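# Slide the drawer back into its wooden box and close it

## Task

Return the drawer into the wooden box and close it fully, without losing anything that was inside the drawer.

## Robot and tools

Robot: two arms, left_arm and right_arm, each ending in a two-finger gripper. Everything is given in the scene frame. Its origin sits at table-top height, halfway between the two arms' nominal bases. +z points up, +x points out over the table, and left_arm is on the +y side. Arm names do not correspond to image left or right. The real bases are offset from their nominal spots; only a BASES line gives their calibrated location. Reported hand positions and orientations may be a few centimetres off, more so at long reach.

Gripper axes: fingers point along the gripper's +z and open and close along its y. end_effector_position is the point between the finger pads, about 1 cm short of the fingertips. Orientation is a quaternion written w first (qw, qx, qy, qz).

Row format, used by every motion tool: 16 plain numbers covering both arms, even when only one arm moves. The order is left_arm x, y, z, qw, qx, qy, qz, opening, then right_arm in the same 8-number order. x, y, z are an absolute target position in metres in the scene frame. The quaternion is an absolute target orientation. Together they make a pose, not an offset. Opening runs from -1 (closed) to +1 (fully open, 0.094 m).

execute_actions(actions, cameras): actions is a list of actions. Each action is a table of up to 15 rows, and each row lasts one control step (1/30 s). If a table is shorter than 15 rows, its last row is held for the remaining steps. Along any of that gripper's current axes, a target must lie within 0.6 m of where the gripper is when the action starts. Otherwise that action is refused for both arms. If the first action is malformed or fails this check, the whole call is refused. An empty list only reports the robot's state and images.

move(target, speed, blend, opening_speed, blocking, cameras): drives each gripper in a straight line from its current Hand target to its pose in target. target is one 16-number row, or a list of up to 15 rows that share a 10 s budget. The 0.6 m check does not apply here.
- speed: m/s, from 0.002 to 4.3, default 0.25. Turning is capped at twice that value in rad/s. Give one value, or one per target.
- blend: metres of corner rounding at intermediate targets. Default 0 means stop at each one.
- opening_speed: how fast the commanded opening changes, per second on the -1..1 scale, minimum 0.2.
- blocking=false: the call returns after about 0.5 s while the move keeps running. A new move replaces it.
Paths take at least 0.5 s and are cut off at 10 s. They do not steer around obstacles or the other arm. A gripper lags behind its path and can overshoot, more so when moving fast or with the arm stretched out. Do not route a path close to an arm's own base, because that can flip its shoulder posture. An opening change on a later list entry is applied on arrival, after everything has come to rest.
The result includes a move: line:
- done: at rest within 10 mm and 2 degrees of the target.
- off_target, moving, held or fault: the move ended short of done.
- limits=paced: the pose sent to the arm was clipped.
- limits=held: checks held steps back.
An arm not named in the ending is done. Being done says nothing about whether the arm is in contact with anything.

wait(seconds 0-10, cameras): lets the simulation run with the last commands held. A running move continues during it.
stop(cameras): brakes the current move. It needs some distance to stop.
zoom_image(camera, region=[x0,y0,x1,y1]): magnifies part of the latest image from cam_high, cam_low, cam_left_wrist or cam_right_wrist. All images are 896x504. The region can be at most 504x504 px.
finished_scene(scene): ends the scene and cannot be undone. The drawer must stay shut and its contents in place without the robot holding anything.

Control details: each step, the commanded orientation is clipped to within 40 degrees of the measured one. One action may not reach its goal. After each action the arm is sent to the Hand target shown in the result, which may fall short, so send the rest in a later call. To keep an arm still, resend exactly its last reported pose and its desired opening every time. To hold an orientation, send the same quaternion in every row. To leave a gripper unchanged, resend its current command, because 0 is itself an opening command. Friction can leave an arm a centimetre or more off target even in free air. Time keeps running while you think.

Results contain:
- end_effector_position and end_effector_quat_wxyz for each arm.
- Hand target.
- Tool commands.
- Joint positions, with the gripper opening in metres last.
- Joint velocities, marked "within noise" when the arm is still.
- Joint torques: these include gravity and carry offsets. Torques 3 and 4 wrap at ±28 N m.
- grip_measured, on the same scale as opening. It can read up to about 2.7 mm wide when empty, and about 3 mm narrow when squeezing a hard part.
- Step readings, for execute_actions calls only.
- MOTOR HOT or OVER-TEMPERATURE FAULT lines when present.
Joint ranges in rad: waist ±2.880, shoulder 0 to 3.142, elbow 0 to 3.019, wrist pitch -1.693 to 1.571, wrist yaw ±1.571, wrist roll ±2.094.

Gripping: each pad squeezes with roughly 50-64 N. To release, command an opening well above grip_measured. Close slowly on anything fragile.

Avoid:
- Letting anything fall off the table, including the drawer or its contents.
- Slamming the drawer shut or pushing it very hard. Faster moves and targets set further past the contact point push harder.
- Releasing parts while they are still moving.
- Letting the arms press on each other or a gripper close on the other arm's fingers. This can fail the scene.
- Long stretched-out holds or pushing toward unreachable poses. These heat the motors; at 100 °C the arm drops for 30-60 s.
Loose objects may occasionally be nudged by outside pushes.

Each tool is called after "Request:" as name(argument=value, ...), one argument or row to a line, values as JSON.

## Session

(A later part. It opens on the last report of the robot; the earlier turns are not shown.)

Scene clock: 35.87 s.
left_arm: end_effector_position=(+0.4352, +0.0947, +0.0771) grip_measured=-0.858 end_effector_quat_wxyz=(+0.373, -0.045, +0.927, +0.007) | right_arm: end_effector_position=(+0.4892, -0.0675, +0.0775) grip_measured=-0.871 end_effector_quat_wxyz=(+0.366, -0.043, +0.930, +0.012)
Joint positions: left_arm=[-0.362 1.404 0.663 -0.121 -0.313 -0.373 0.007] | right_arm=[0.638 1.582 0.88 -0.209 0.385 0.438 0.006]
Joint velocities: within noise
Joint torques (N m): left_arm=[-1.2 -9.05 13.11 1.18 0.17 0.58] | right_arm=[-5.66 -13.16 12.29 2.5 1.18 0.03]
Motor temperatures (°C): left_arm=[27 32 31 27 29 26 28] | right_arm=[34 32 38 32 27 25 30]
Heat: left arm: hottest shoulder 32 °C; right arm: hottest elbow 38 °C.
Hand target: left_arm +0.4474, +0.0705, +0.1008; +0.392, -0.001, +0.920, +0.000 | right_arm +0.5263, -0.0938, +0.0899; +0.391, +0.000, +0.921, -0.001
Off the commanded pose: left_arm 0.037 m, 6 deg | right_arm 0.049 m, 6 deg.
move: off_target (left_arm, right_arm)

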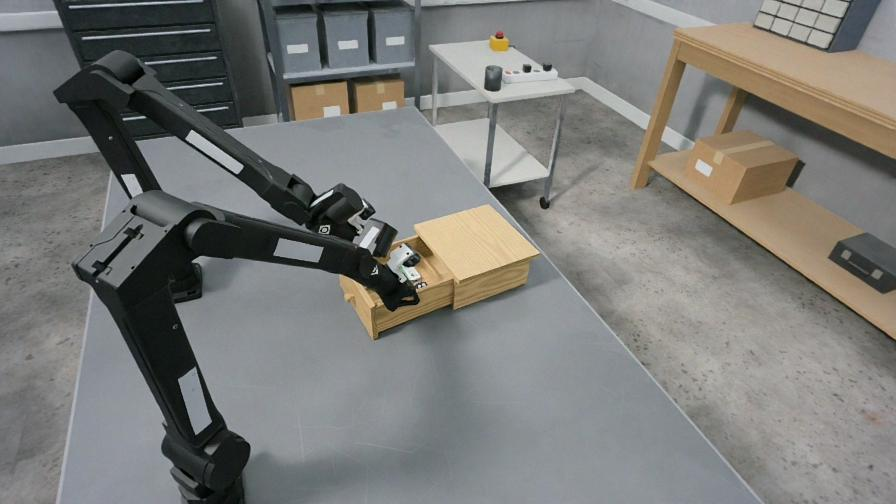

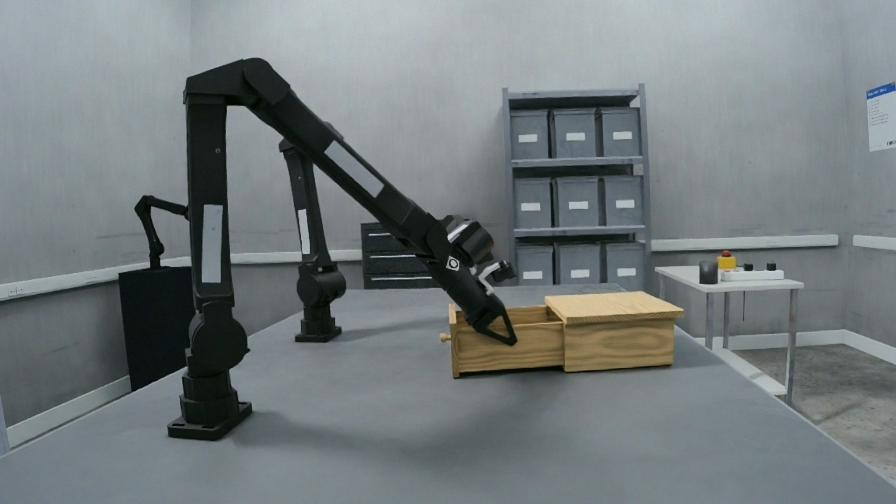

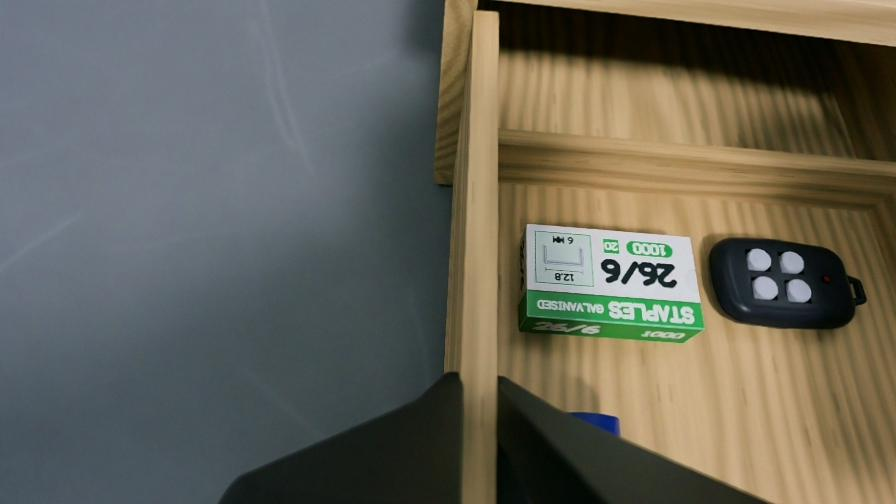

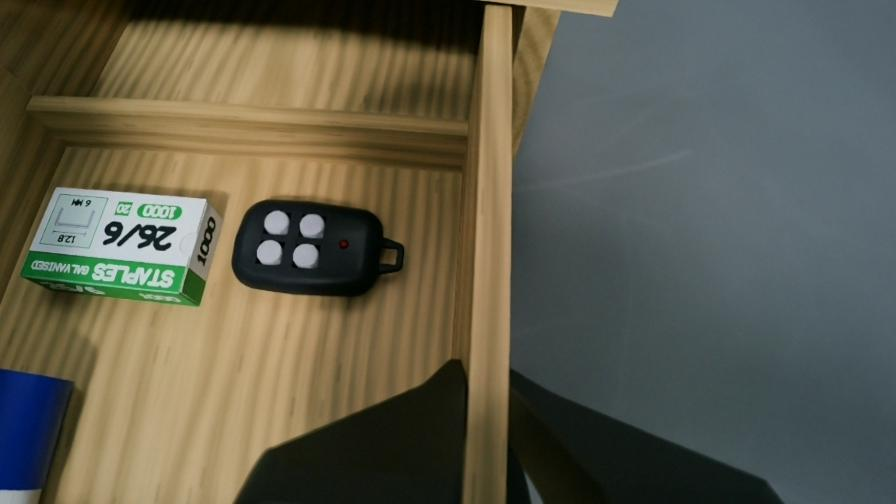

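Request:
move(
  target=[0.458,0.071,0.104,0.3907,0,0.9205,0,-0.95,0.518,-0.091,0.089,0.3907,0,0.9205,0,-0.95],
  speed=0.04,
)

Request:
zoom_image(
  camera="cam_left_wrist",
  region=[400, 0, 560, 200],
)

Request:
zoom_image(
  camera="cam_right_wrist",
  region=[400, 0, 560, 200],
)

Request:
zoom_image(
  camera="cam_high",
  region=[400, 215, 470, 305],
)

Request:
zoom_image(
  camera="cam_low",
  region=[535, 290, 605, 380],
)

Scene clock: 37.60 s.
left_arm: end_effector_position=(+0.4401, +0.0925, +0.0787) grip_measured=-0.858 end_effector_quat_wxyz=(+0.372, -0.042, +0.927, +0.009) | right_arm: end_effector_position=(+0.4912, -0.0699, +0.0785) grip_measured=-0.871 end_effector_quat_wxyz=(+0.369, -0.038, +0.928, +0.009)
Joint positions: left_arm=[-0.362 1.414 0.68 -0.129 -0.312 -0.367 0.007] | right_arm=[0.634 1.582 0.88 -0.205 0.394 0.441 0.006]
Joint velocities: within noise
Joint torques (N m): left_arm=[-0.21 -9.35 13.79 1.17 0.39 0.56] | right_arm=[-4.37 -14.45 10.44 2.4 1.22 0.12]
Motor temperatures (°C): left_arm=[27 32 32 27 29 26 29] | right_arm=[34 32 38 32 27 25 30]
Heat: left arm: hottest shoulder 32 °C; right arm: hottest elbow 38 °C.
Hand target: left_arm +0.4564, +0.0716, +0.1048; +0.392, -0.001, +0.920, +0.000 | right_arm +0.5161, -0.0915, +0.0893; +0.391, +0.000, +0.921, +0.000
Off the commanded pose: left_arm 0.038 m, 5 deg | right_arm 0.036 m, 5 deg.
move: off_target (left_arm, right_arm)

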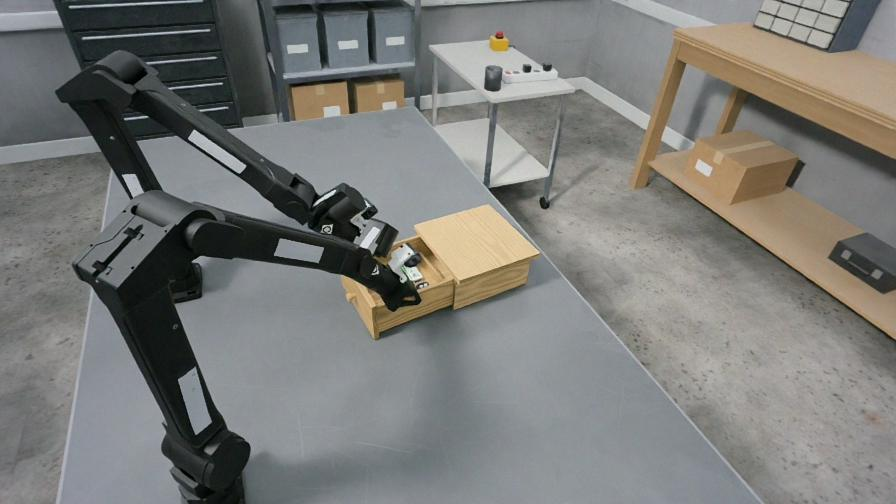

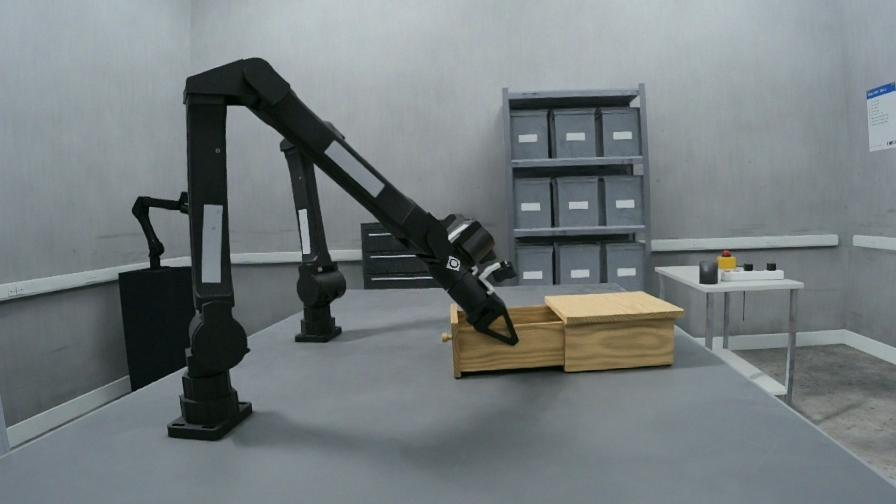

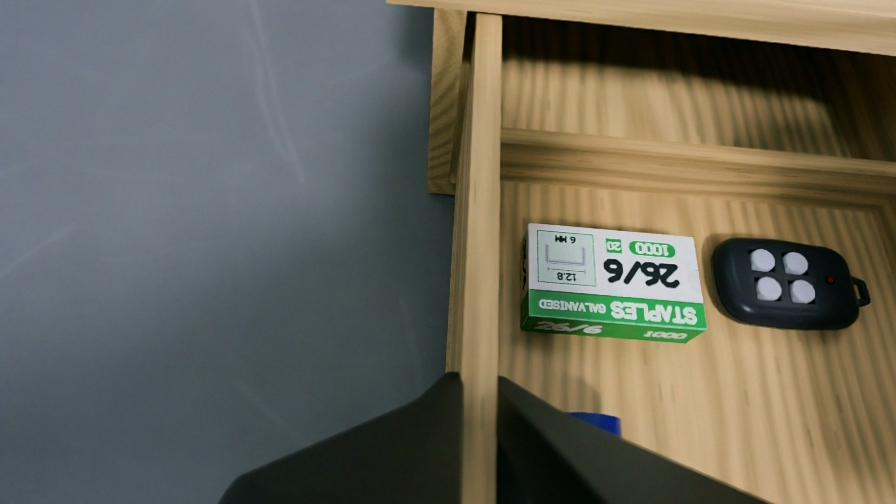

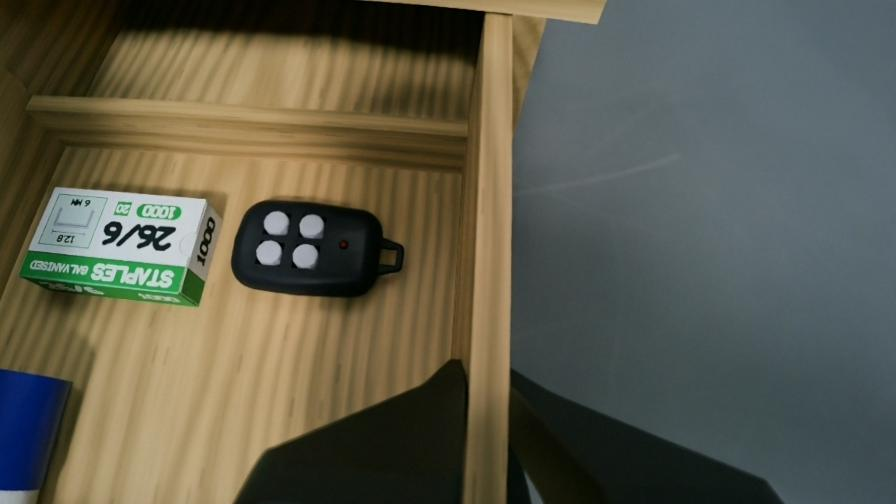

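Scaled by 2.520 from the camera's 896x504 image, which has a finer 1280x720 frame.

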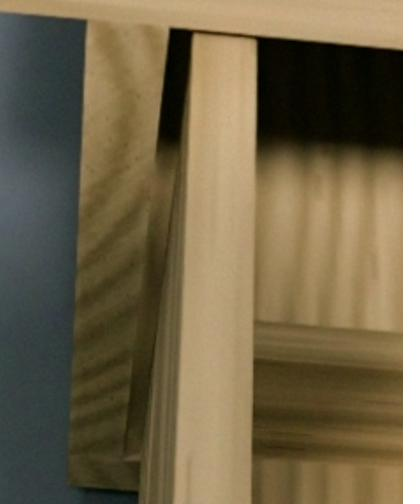

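Scaled by 2.520 from the camera's 896x504 image, which has a finer 1280x720 frame.

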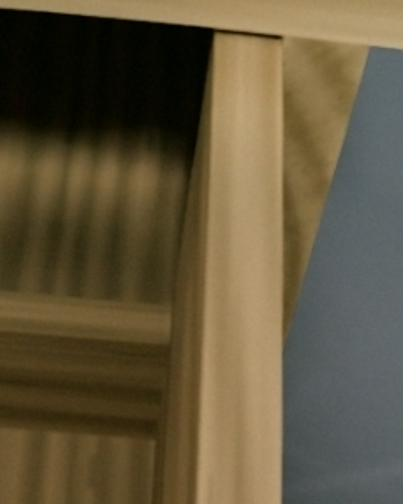

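Scaled by 5.600 from the camera's 896x504 image, which has a finer 1280x720 frame.

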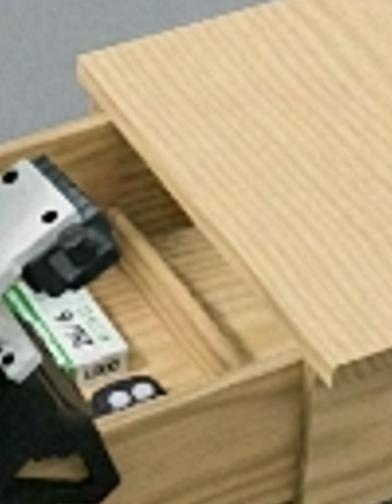

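Scaled by 5.600 from the camera's 896x504 image, which has a finer 1280x720 frame.

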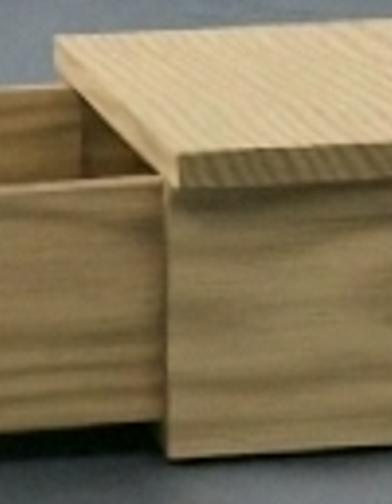

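Request:
move(
  target=[0.458,0.092,0.104,0.3907,0,0.9205,0,-0.95,0.508,-0.069,0.089,0.3907,0,0.9205,0,-0.95],
  speed=0.04,
)

Request:
zoom_image(
  camera="cam_left_wrist",
  region=[400, 0, 560, 200],
)

Request:
zoom_image(
  camera="cam_right_wrist",
  region=[400, 0, 560, 200],
)

Request:
zoom_image(
  camera="cam_high",
  region=[400, 215, 470, 305],
)

Request:
zoom_image(
  camera="cam_low",
  region=[535, 290, 605, 380],
)

Scene clock: 39.37 s.
left_arm: end_effector_position=(+0.4430, +0.0971, +0.0780) grip_measured=-0.858 end_effector_quat_wxyz=(+0.368, -0.027, +0.929, +0.003) | right_arm: end_effector_position=(+0.4886, -0.0666, +0.0798) grip_measured=-0.871 end_effector_quat_wxyz=(+0.375, -0.023, +0.927, +0.008)
Joint positions: left_arm=[-0.337 1.414 0.68 -0.124 -0.272 -0.323 0.007] | right_arm=[0.651 1.582 0.88 -0.205 0.423 0.479 0.006]
Joint velocities: within noise
Joint torques (N m): left_arm=[2.02 -10.64 12.03 1.42 0.26 0.52] | right_arm=[-1.85 -13.27 12.27 1.52 1.37 0.2]
Motor temperatures (°C): left_arm=[27 32 32 27 29 26 29] | right_arm=[34 32 39 32 28 25 30]
Heat: left arm: hottest shoulder 32 °C; right arm: hottest elbow 39 °C.
Hand target: left_arm +0.4572, +0.0923, +0.1043; +0.391, -0.001, +0.920, +0.001 | right_arm +0.5072, -0.0694, +0.0894; +0.391, +0.000, +0.920, +0.000
Off the commanded pose: left_arm 0.030 m, 4 deg | right_arm 0.022 m, 3 deg.
move: off_target (left_arm, right_arm)

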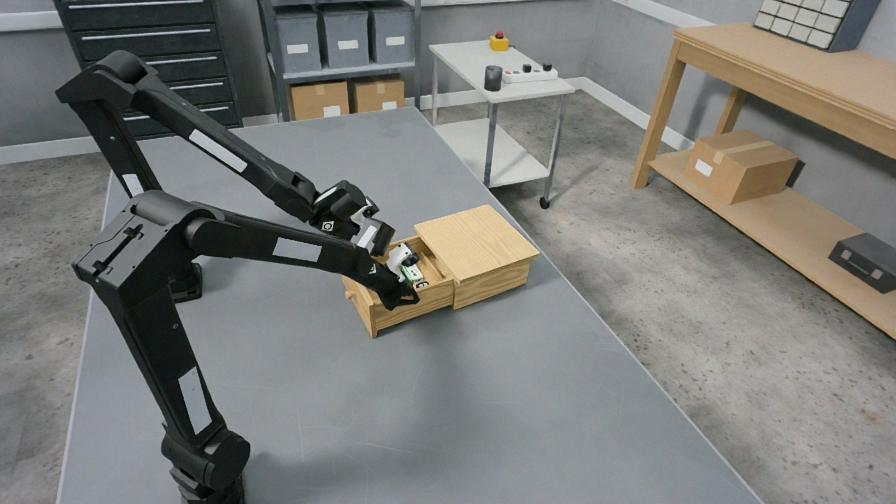

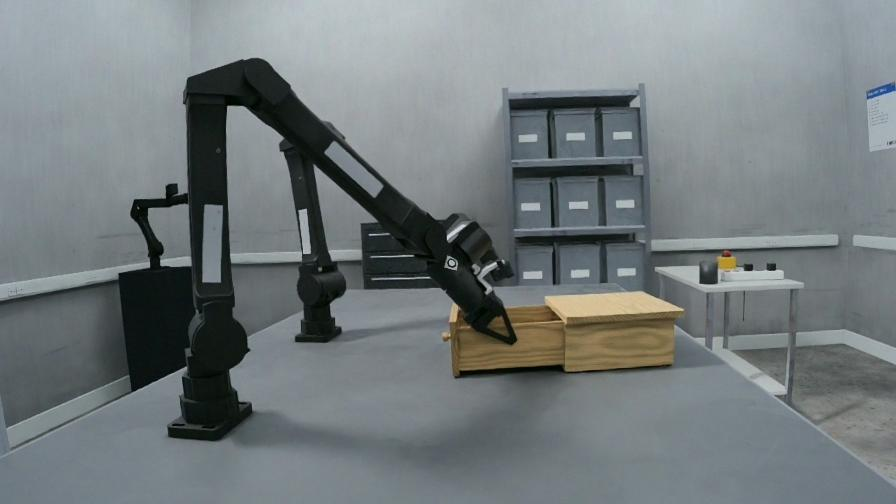

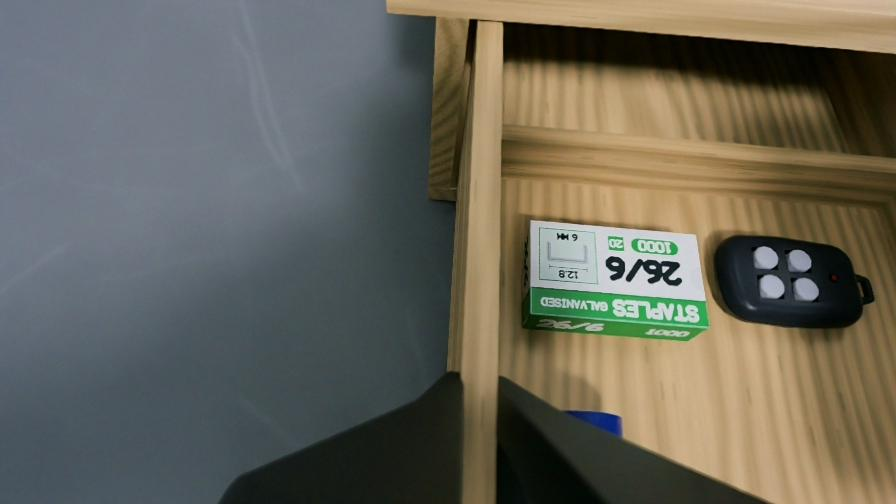

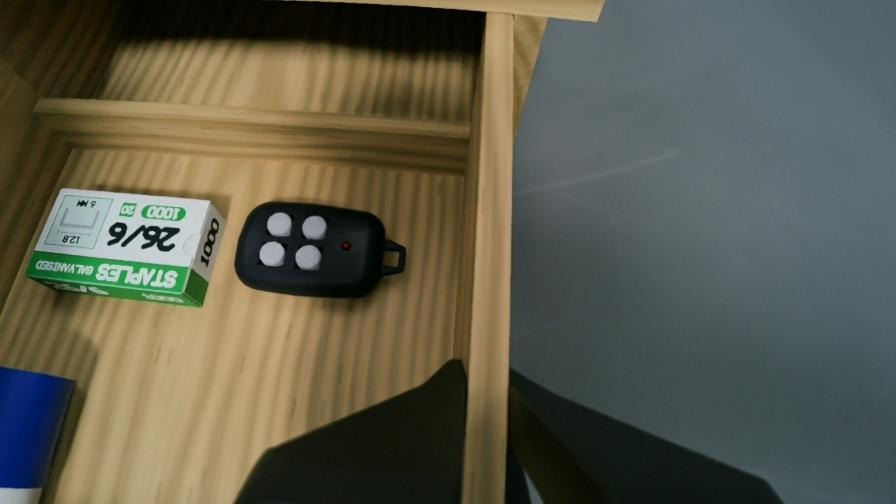

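Scaled by 2.520 from the camera's 896x504 image, which has a finer 1280x720 frame.

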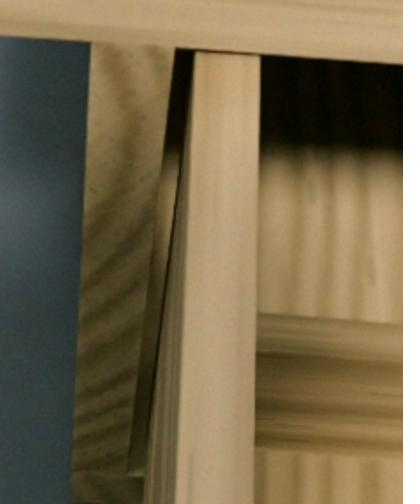

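Scaled by 2.520 from the camera's 896x504 image, which has a finer 1280x720 frame.

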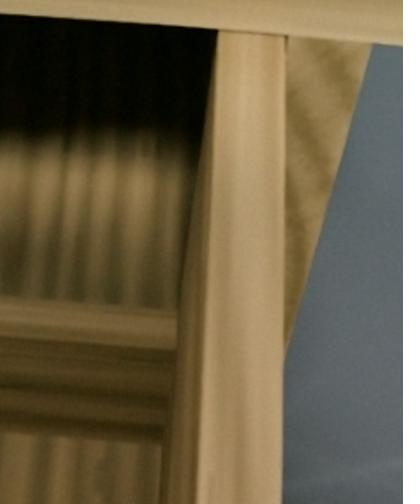

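Scaled by 5.600 from the camera's 896x504 image, which has a finer 1280x720 frame.

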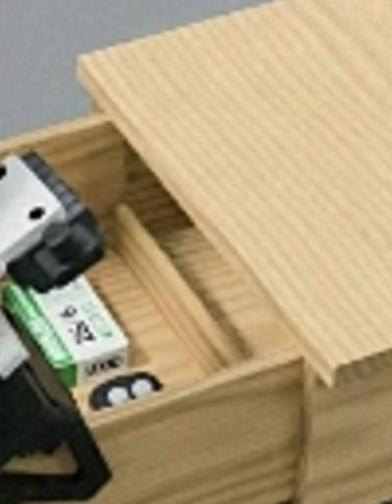

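Scaled by 5.600 from the camera's 896x504 image, which has a finer 1280x720 frame.

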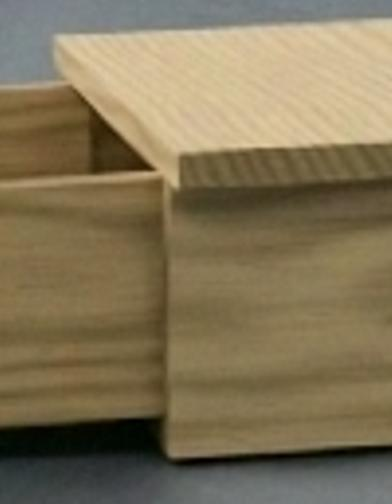

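Request:
move(
  target=[0.460,0.094,0.107,0.3907,0,0.9205,0,-0.95,0.512,-0.066,0.080,0.3907,0,0.9205,0,-0.95],
  speed=0.03,
)

Request:
zoom_image(
  camera="cam_left_wrist",
  region=[400, 0, 560, 200],
)

Request:
zoom_image(
  camera="cam_right_wrist",
  region=[400, 0, 560, 200],
)

Request:
zoom_image(
  camera="cam_low",
  region=[535, 290, 605, 380],
)

Scene clock: 40.53 s.
left_arm: end_effector_position=(+0.4435, +0.0984, +0.0779) grip_measured=-0.858 end_effector_quat_wxyz=(+0.368, -0.023, +0.930, +0.003) | right_arm: end_effector_position=(+0.4876, -0.0656, +0.0764) grip_measured=-0.871 end_effector_quat_wxyz=(+0.373, -0.020, +0.928, +0.009)
Joint positions: left_arm=[-0.332 1.414 0.68 -0.124 -0.266 -0.312 0.007] | right_arm=[0.654 1.589 0.88 -0.205 0.423 0.49 0.006]
Joint velocities: within noise
Joint torques (N m): left_arm=[2.55 -10.75 12.55 1.11 0.21 0.49] | right_arm=[-2.02 -11.69 12.64 2.21 1.36 0.07]
Motor temperatures (°C): left_arm=[27 32 32 27 29 26 29] | right_arm=[34 32 39 32 28 25 30]
Heat: left arm: hottest shoulder 32 °C; right arm: hottest elbow 39 °C.
Hand target: left_arm +0.4592, +0.0944, +0.1073; +0.392, -0.001, +0.920, +0.001 | right_arm +0.5107, -0.0668, +0.0805; +0.391, +0.000, +0.921, +0.000
Off the commanded pose: left_arm 0.034 m, 4 deg | right_arm 0.025 m, 3 deg.
move: off_target (left_arm, right_arm)

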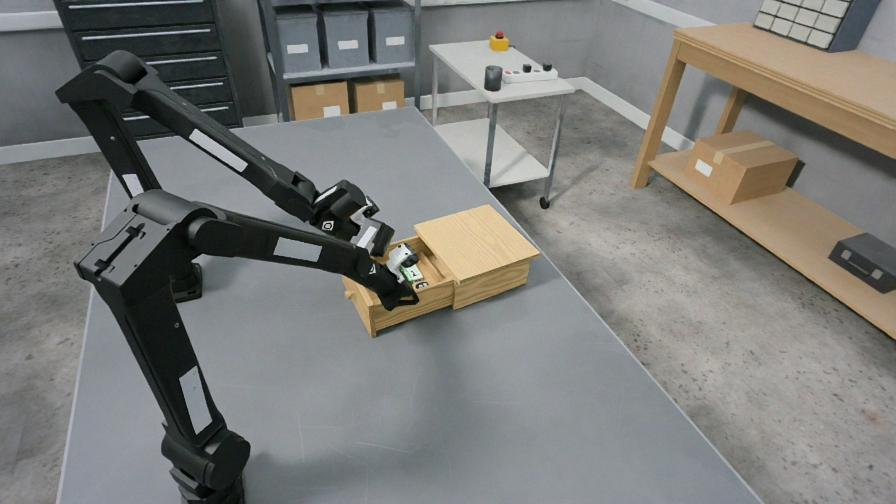

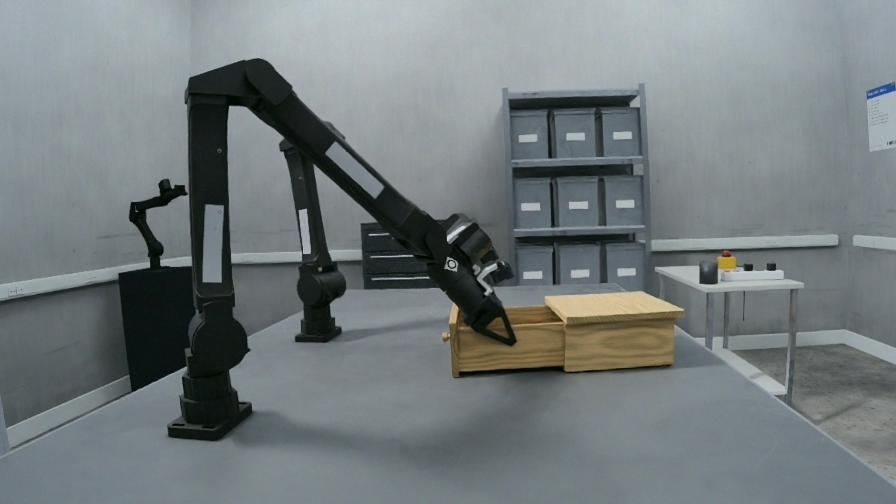

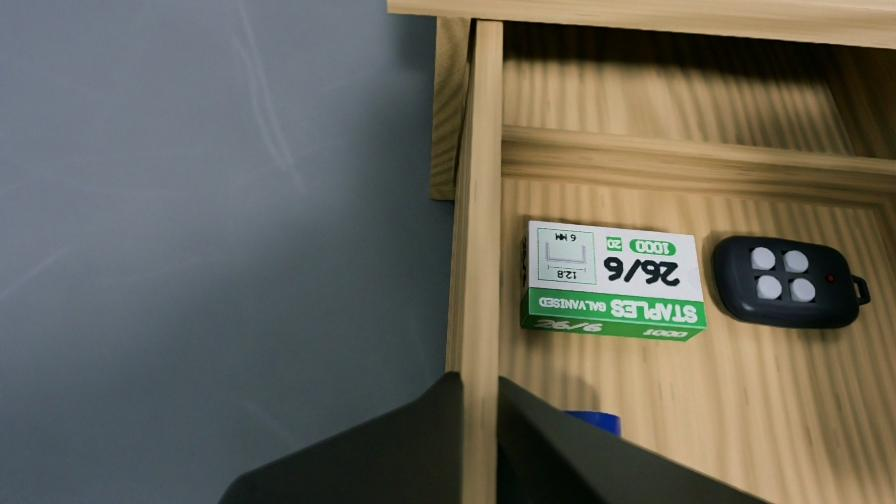

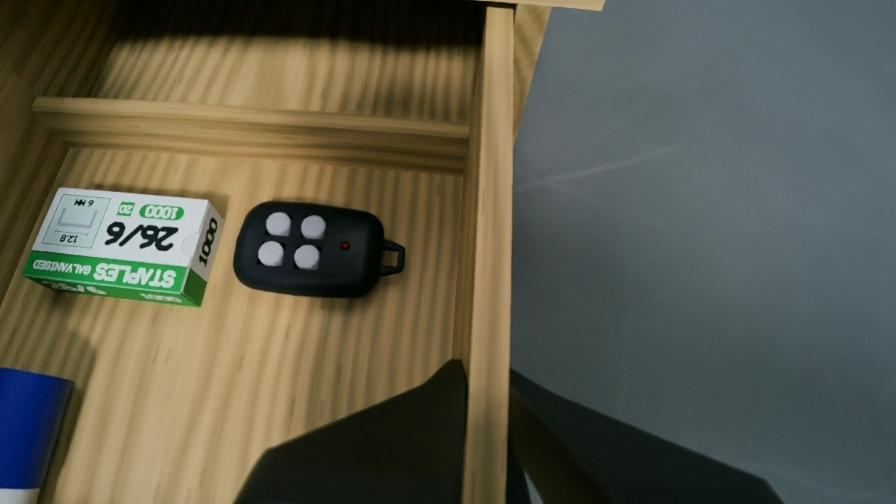

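Scaled by 2.520 from the camera's 896x504 image, which has a finer 1280x720 frame.

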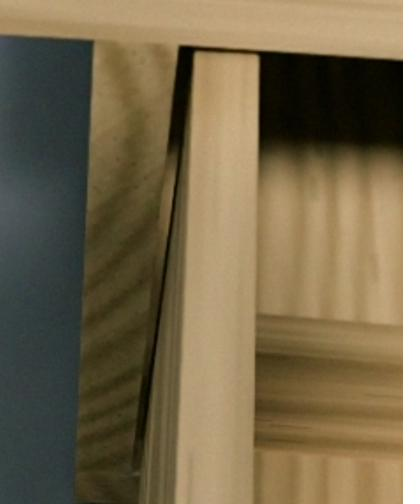

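Scaled by 2.520 from the camera's 896x504 image, which has a finer 1280x720 frame.

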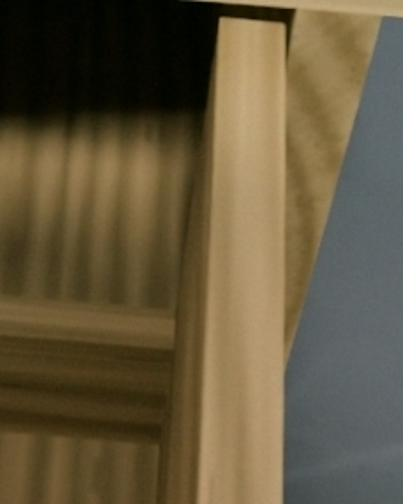

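Scaled by 5.600 from the camera's 896x504 image, which has a finer 1280x720 frame.

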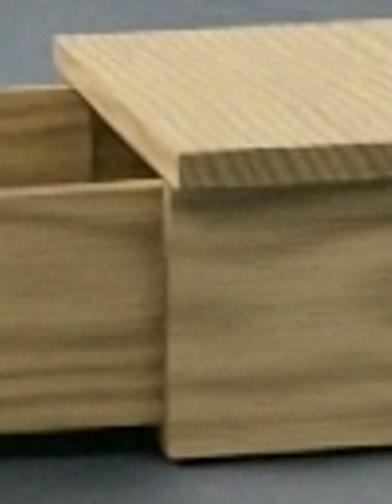

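Request:
move(
  target=[0.462,0.095,0.114,0.3907,0,0.9205,0,-0.95,0.518,-0.066,0.091,0.3907,0,0.9205,0,-0.95],
  speed=0.03,
)

Request:
zoom_image(
  camera="cam_left_wrist",
  region=[400, 0, 560, 200],
)

Request:
zoom_image(
  camera="cam_right_wrist",
  region=[400, 0, 560, 200],
)

Request:
zoom_image(
  camera="cam_low",
  region=[535, 290, 605, 380],
)

Scene clock: 42.00 s.
left_arm: end_effector_position=(+0.4447, +0.0992, +0.0789) grip_measured=-0.858 end_effector_quat_wxyz=(+0.365, -0.022, +0.931, +0.003) | right_arm: end_effector_position=(+0.4884, -0.0651, +0.0774) grip_measured=-0.871 end_effector_quat_wxyz=(+0.373, -0.020, +0.928, +0.008)
Joint positions: left_arm=[-0.328 1.414 0.686 -0.135 -0.262 -0.309 0.007] | right_arm=[0.654 1.59 0.884 -0.208 0.423 0.491 0.006]
Joint velocities: within noise
Joint torques (N m): left_arm=[2.43 -11.4 13.08 0.85 0.18 0.49] | right_arm=[-2.61 -12.69 14.37 1.31 1.19 0]
Motor temperatures (°C): left_arm=[27 33 33 27 29 26 29] | right_arm=[34 32 39 32 28 25 30]
Heat: left arm: hottest shoulder 33 °C; right arm: hottest elbow 39 °C.
Hand target: left_arm +0.4609, +0.0955, +0.1140; +0.392, -0.001, +0.920, +0.001 | right_arm +0.5162, -0.0673, +0.0914; +0.391, +0.000, +0.921, +0.000
Off the commanded pose: left_arm 0.039 m, 4 deg | right_arm 0.033 m, 3 deg.
move: off_target (left_arm, right_arm)

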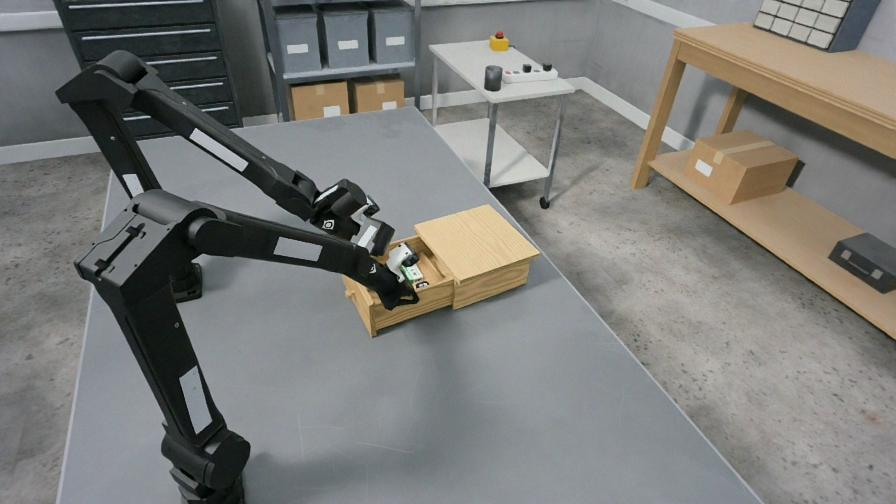

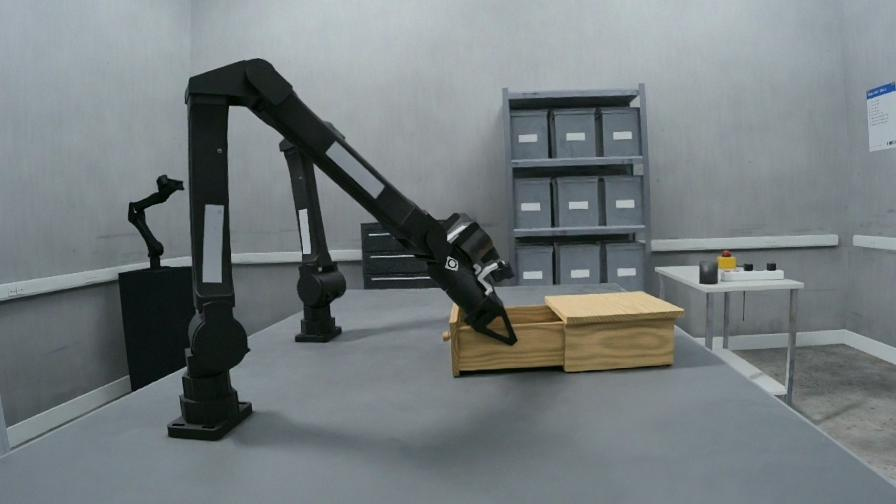

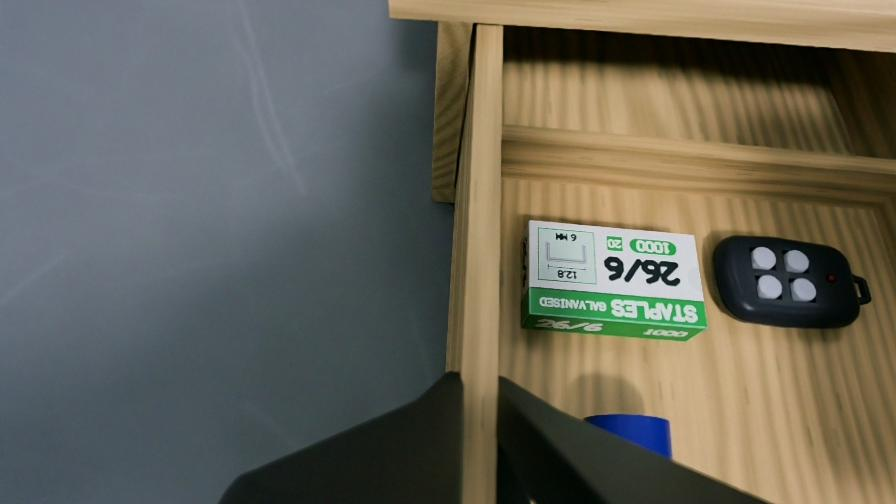

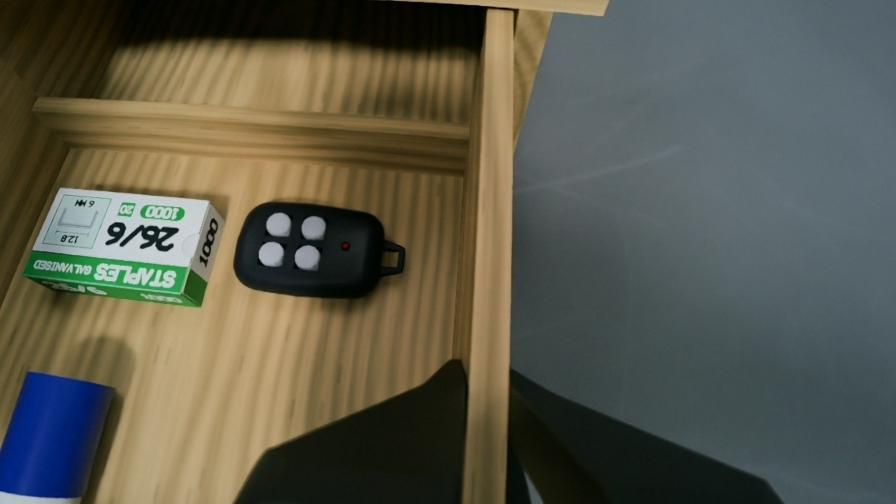

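Scaled by 2.520 from the camera's 896x504 image, which has a finer 1280x720 frame.

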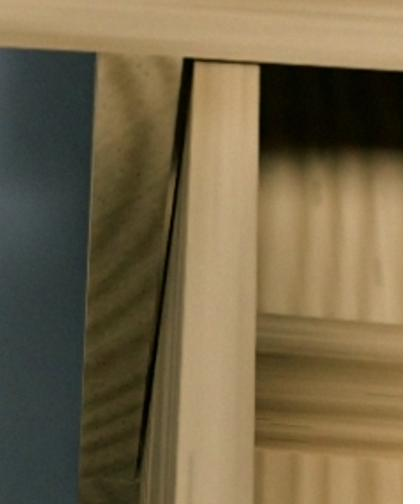

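Scaled by 2.520 from the camera's 896x504 image, which has a finer 1280x720 frame.

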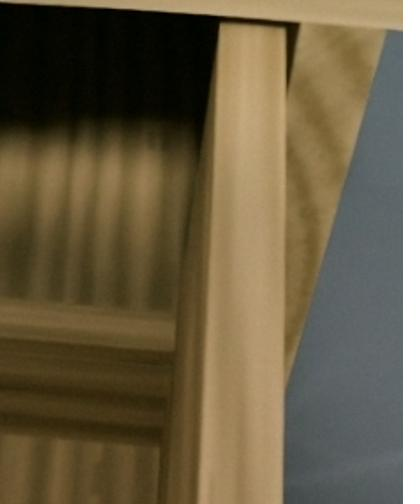

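Scaled by 5.600 from the camera's 896x504 image, which has a finer 1280x720 frame.

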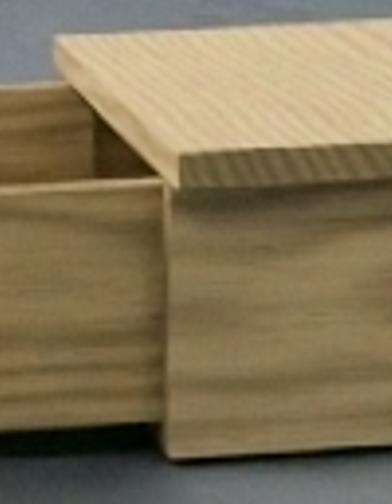

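Request:
move(
  target=[0.471,0.095,0.115,0.3907,0,0.9205,0,-0.95,0.529,-0.066,0.093,0.3907,0,0.9205,0,-0.95],
  speed=0.03,
)

Request:
zoom_image(
  camera="cam_left_wrist",
  region=[400, 0, 560, 200],
)

Request:
zoom_image(
  camera="cam_right_wrist",
  region=[400, 0, 560, 200],
)

Request:
zoom_image(
  camera="cam_low",
  region=[535, 290, 605, 380],
)

Scene clock: 43.17 s.
left_arm: end_effector_position=(+0.4482, +0.1022, +0.0816) grip_measured=-0.858 end_effector_quat_wxyz=(+0.365, -0.023, +0.931, +0.004) | right_arm: end_effector_position=(+0.4921, -0.0614, +0.0798) grip_measured=-0.871 end_effector_quat_wxyz=(+0.372, -0.020, +0.928, +0.010)
Joint positions: left_arm=[-0.317 1.414 0.696 -0.144 -0.256 -0.301 0.007] | right_arm=[0.654 1.596 0.901 -0.219 0.42 0.491 0.006]
Joint velocities: within noise
Joint torques (N m): left_arm=[2.26 -10.17 14.27 0.96 0.18 0.48] | right_arm=[-3.66 -12.34 15.06 1.58 1.01 -0.11]
Motor temperatures (°C): left_arm=[27 33 33 27 29 26 29] | right_arm=[34 32 39 32 28 25 30]
Heat: left arm: hottest shoulder 33 °C; right arm: hottest elbow 39 °C.
Hand target: left_arm +0.4692, +0.0957, +0.1155; +0.392, -0.001, +0.920, +0.001 | right_arm +0.5265, -0.0679, +0.0939; +0.391, +0.000, +0.920, +0.000
Off the commanded pose: left_arm 0.041 m, 4 deg | right_arm 0.040 m, 3 deg.
move: off_target (left_arm, right_arm)

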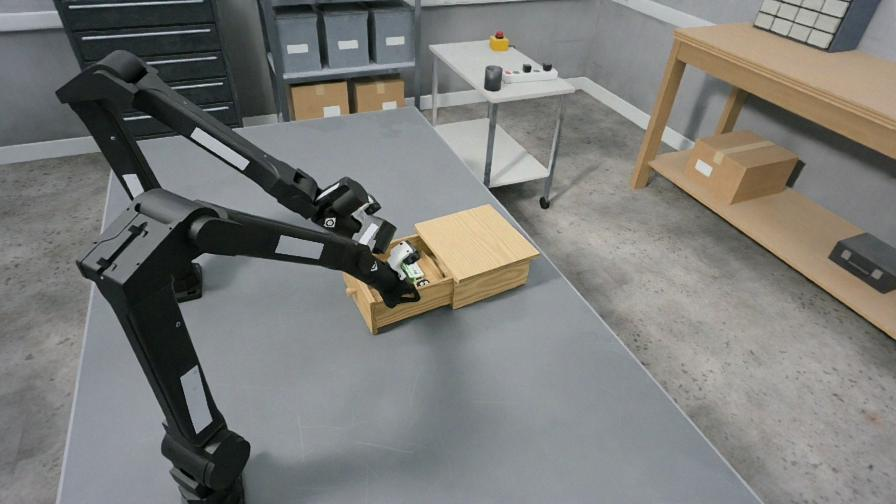

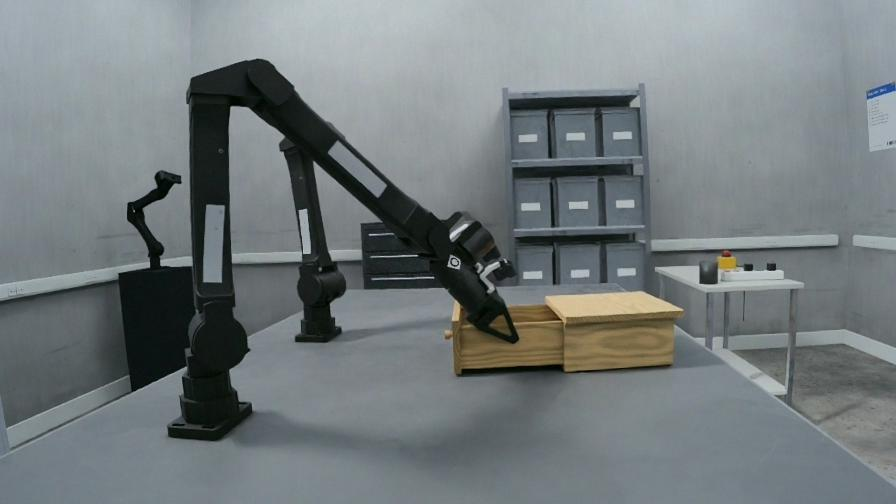

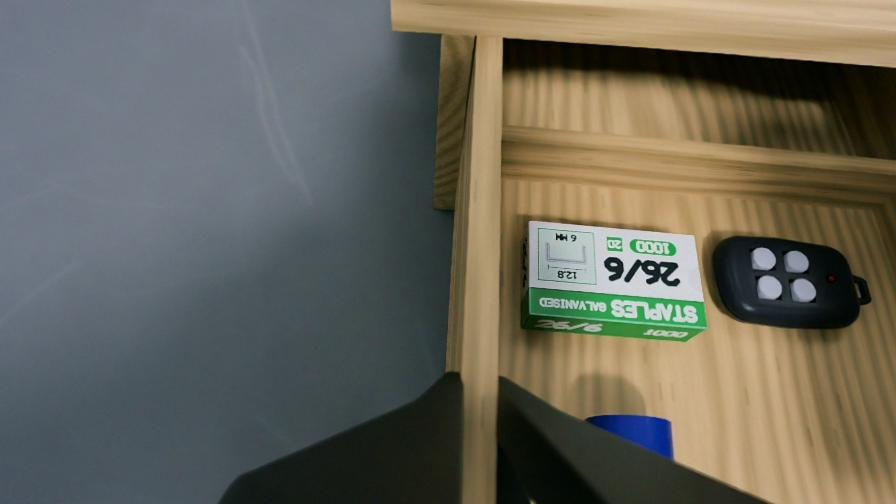

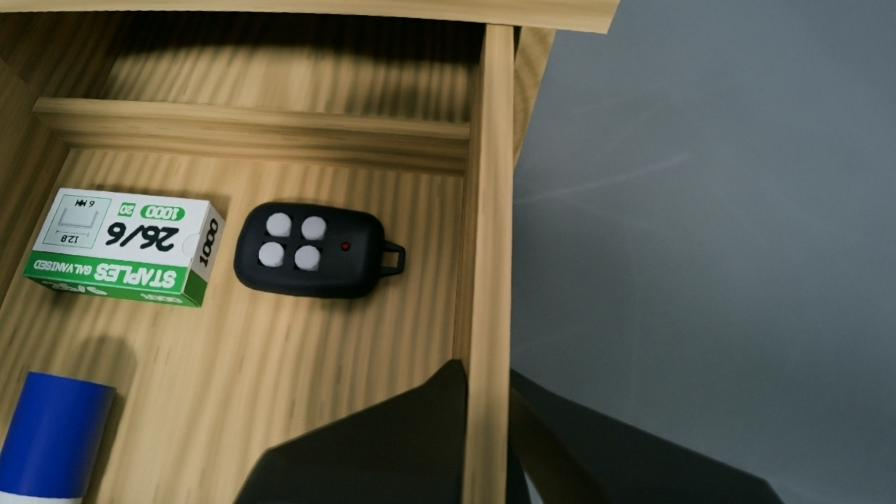

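Scaled by 2.520 from the camera's 896x504 image, which has a finer 1280x720 frame.

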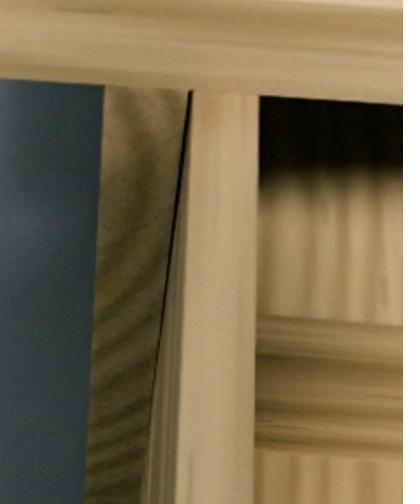

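Scaled by 2.520 from the camera's 896x504 image, which has a finer 1280x720 frame.

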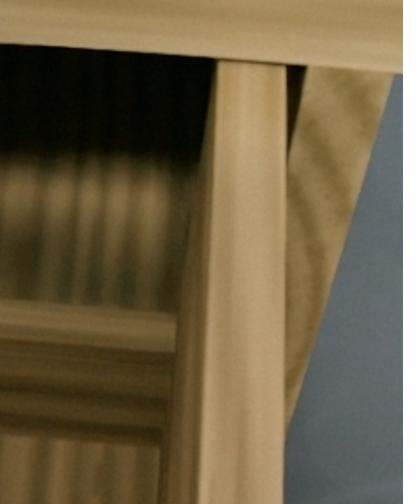

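Scaled by 5.600 from the camera's 896x504 image, which has a finer 1280x720 frame.

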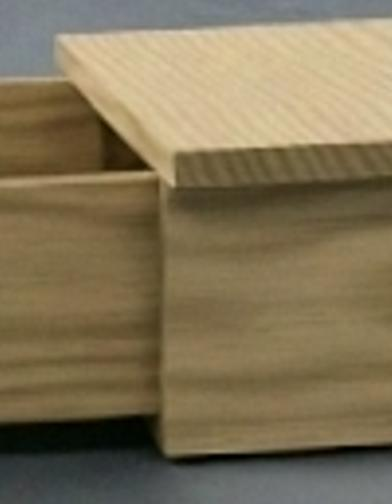

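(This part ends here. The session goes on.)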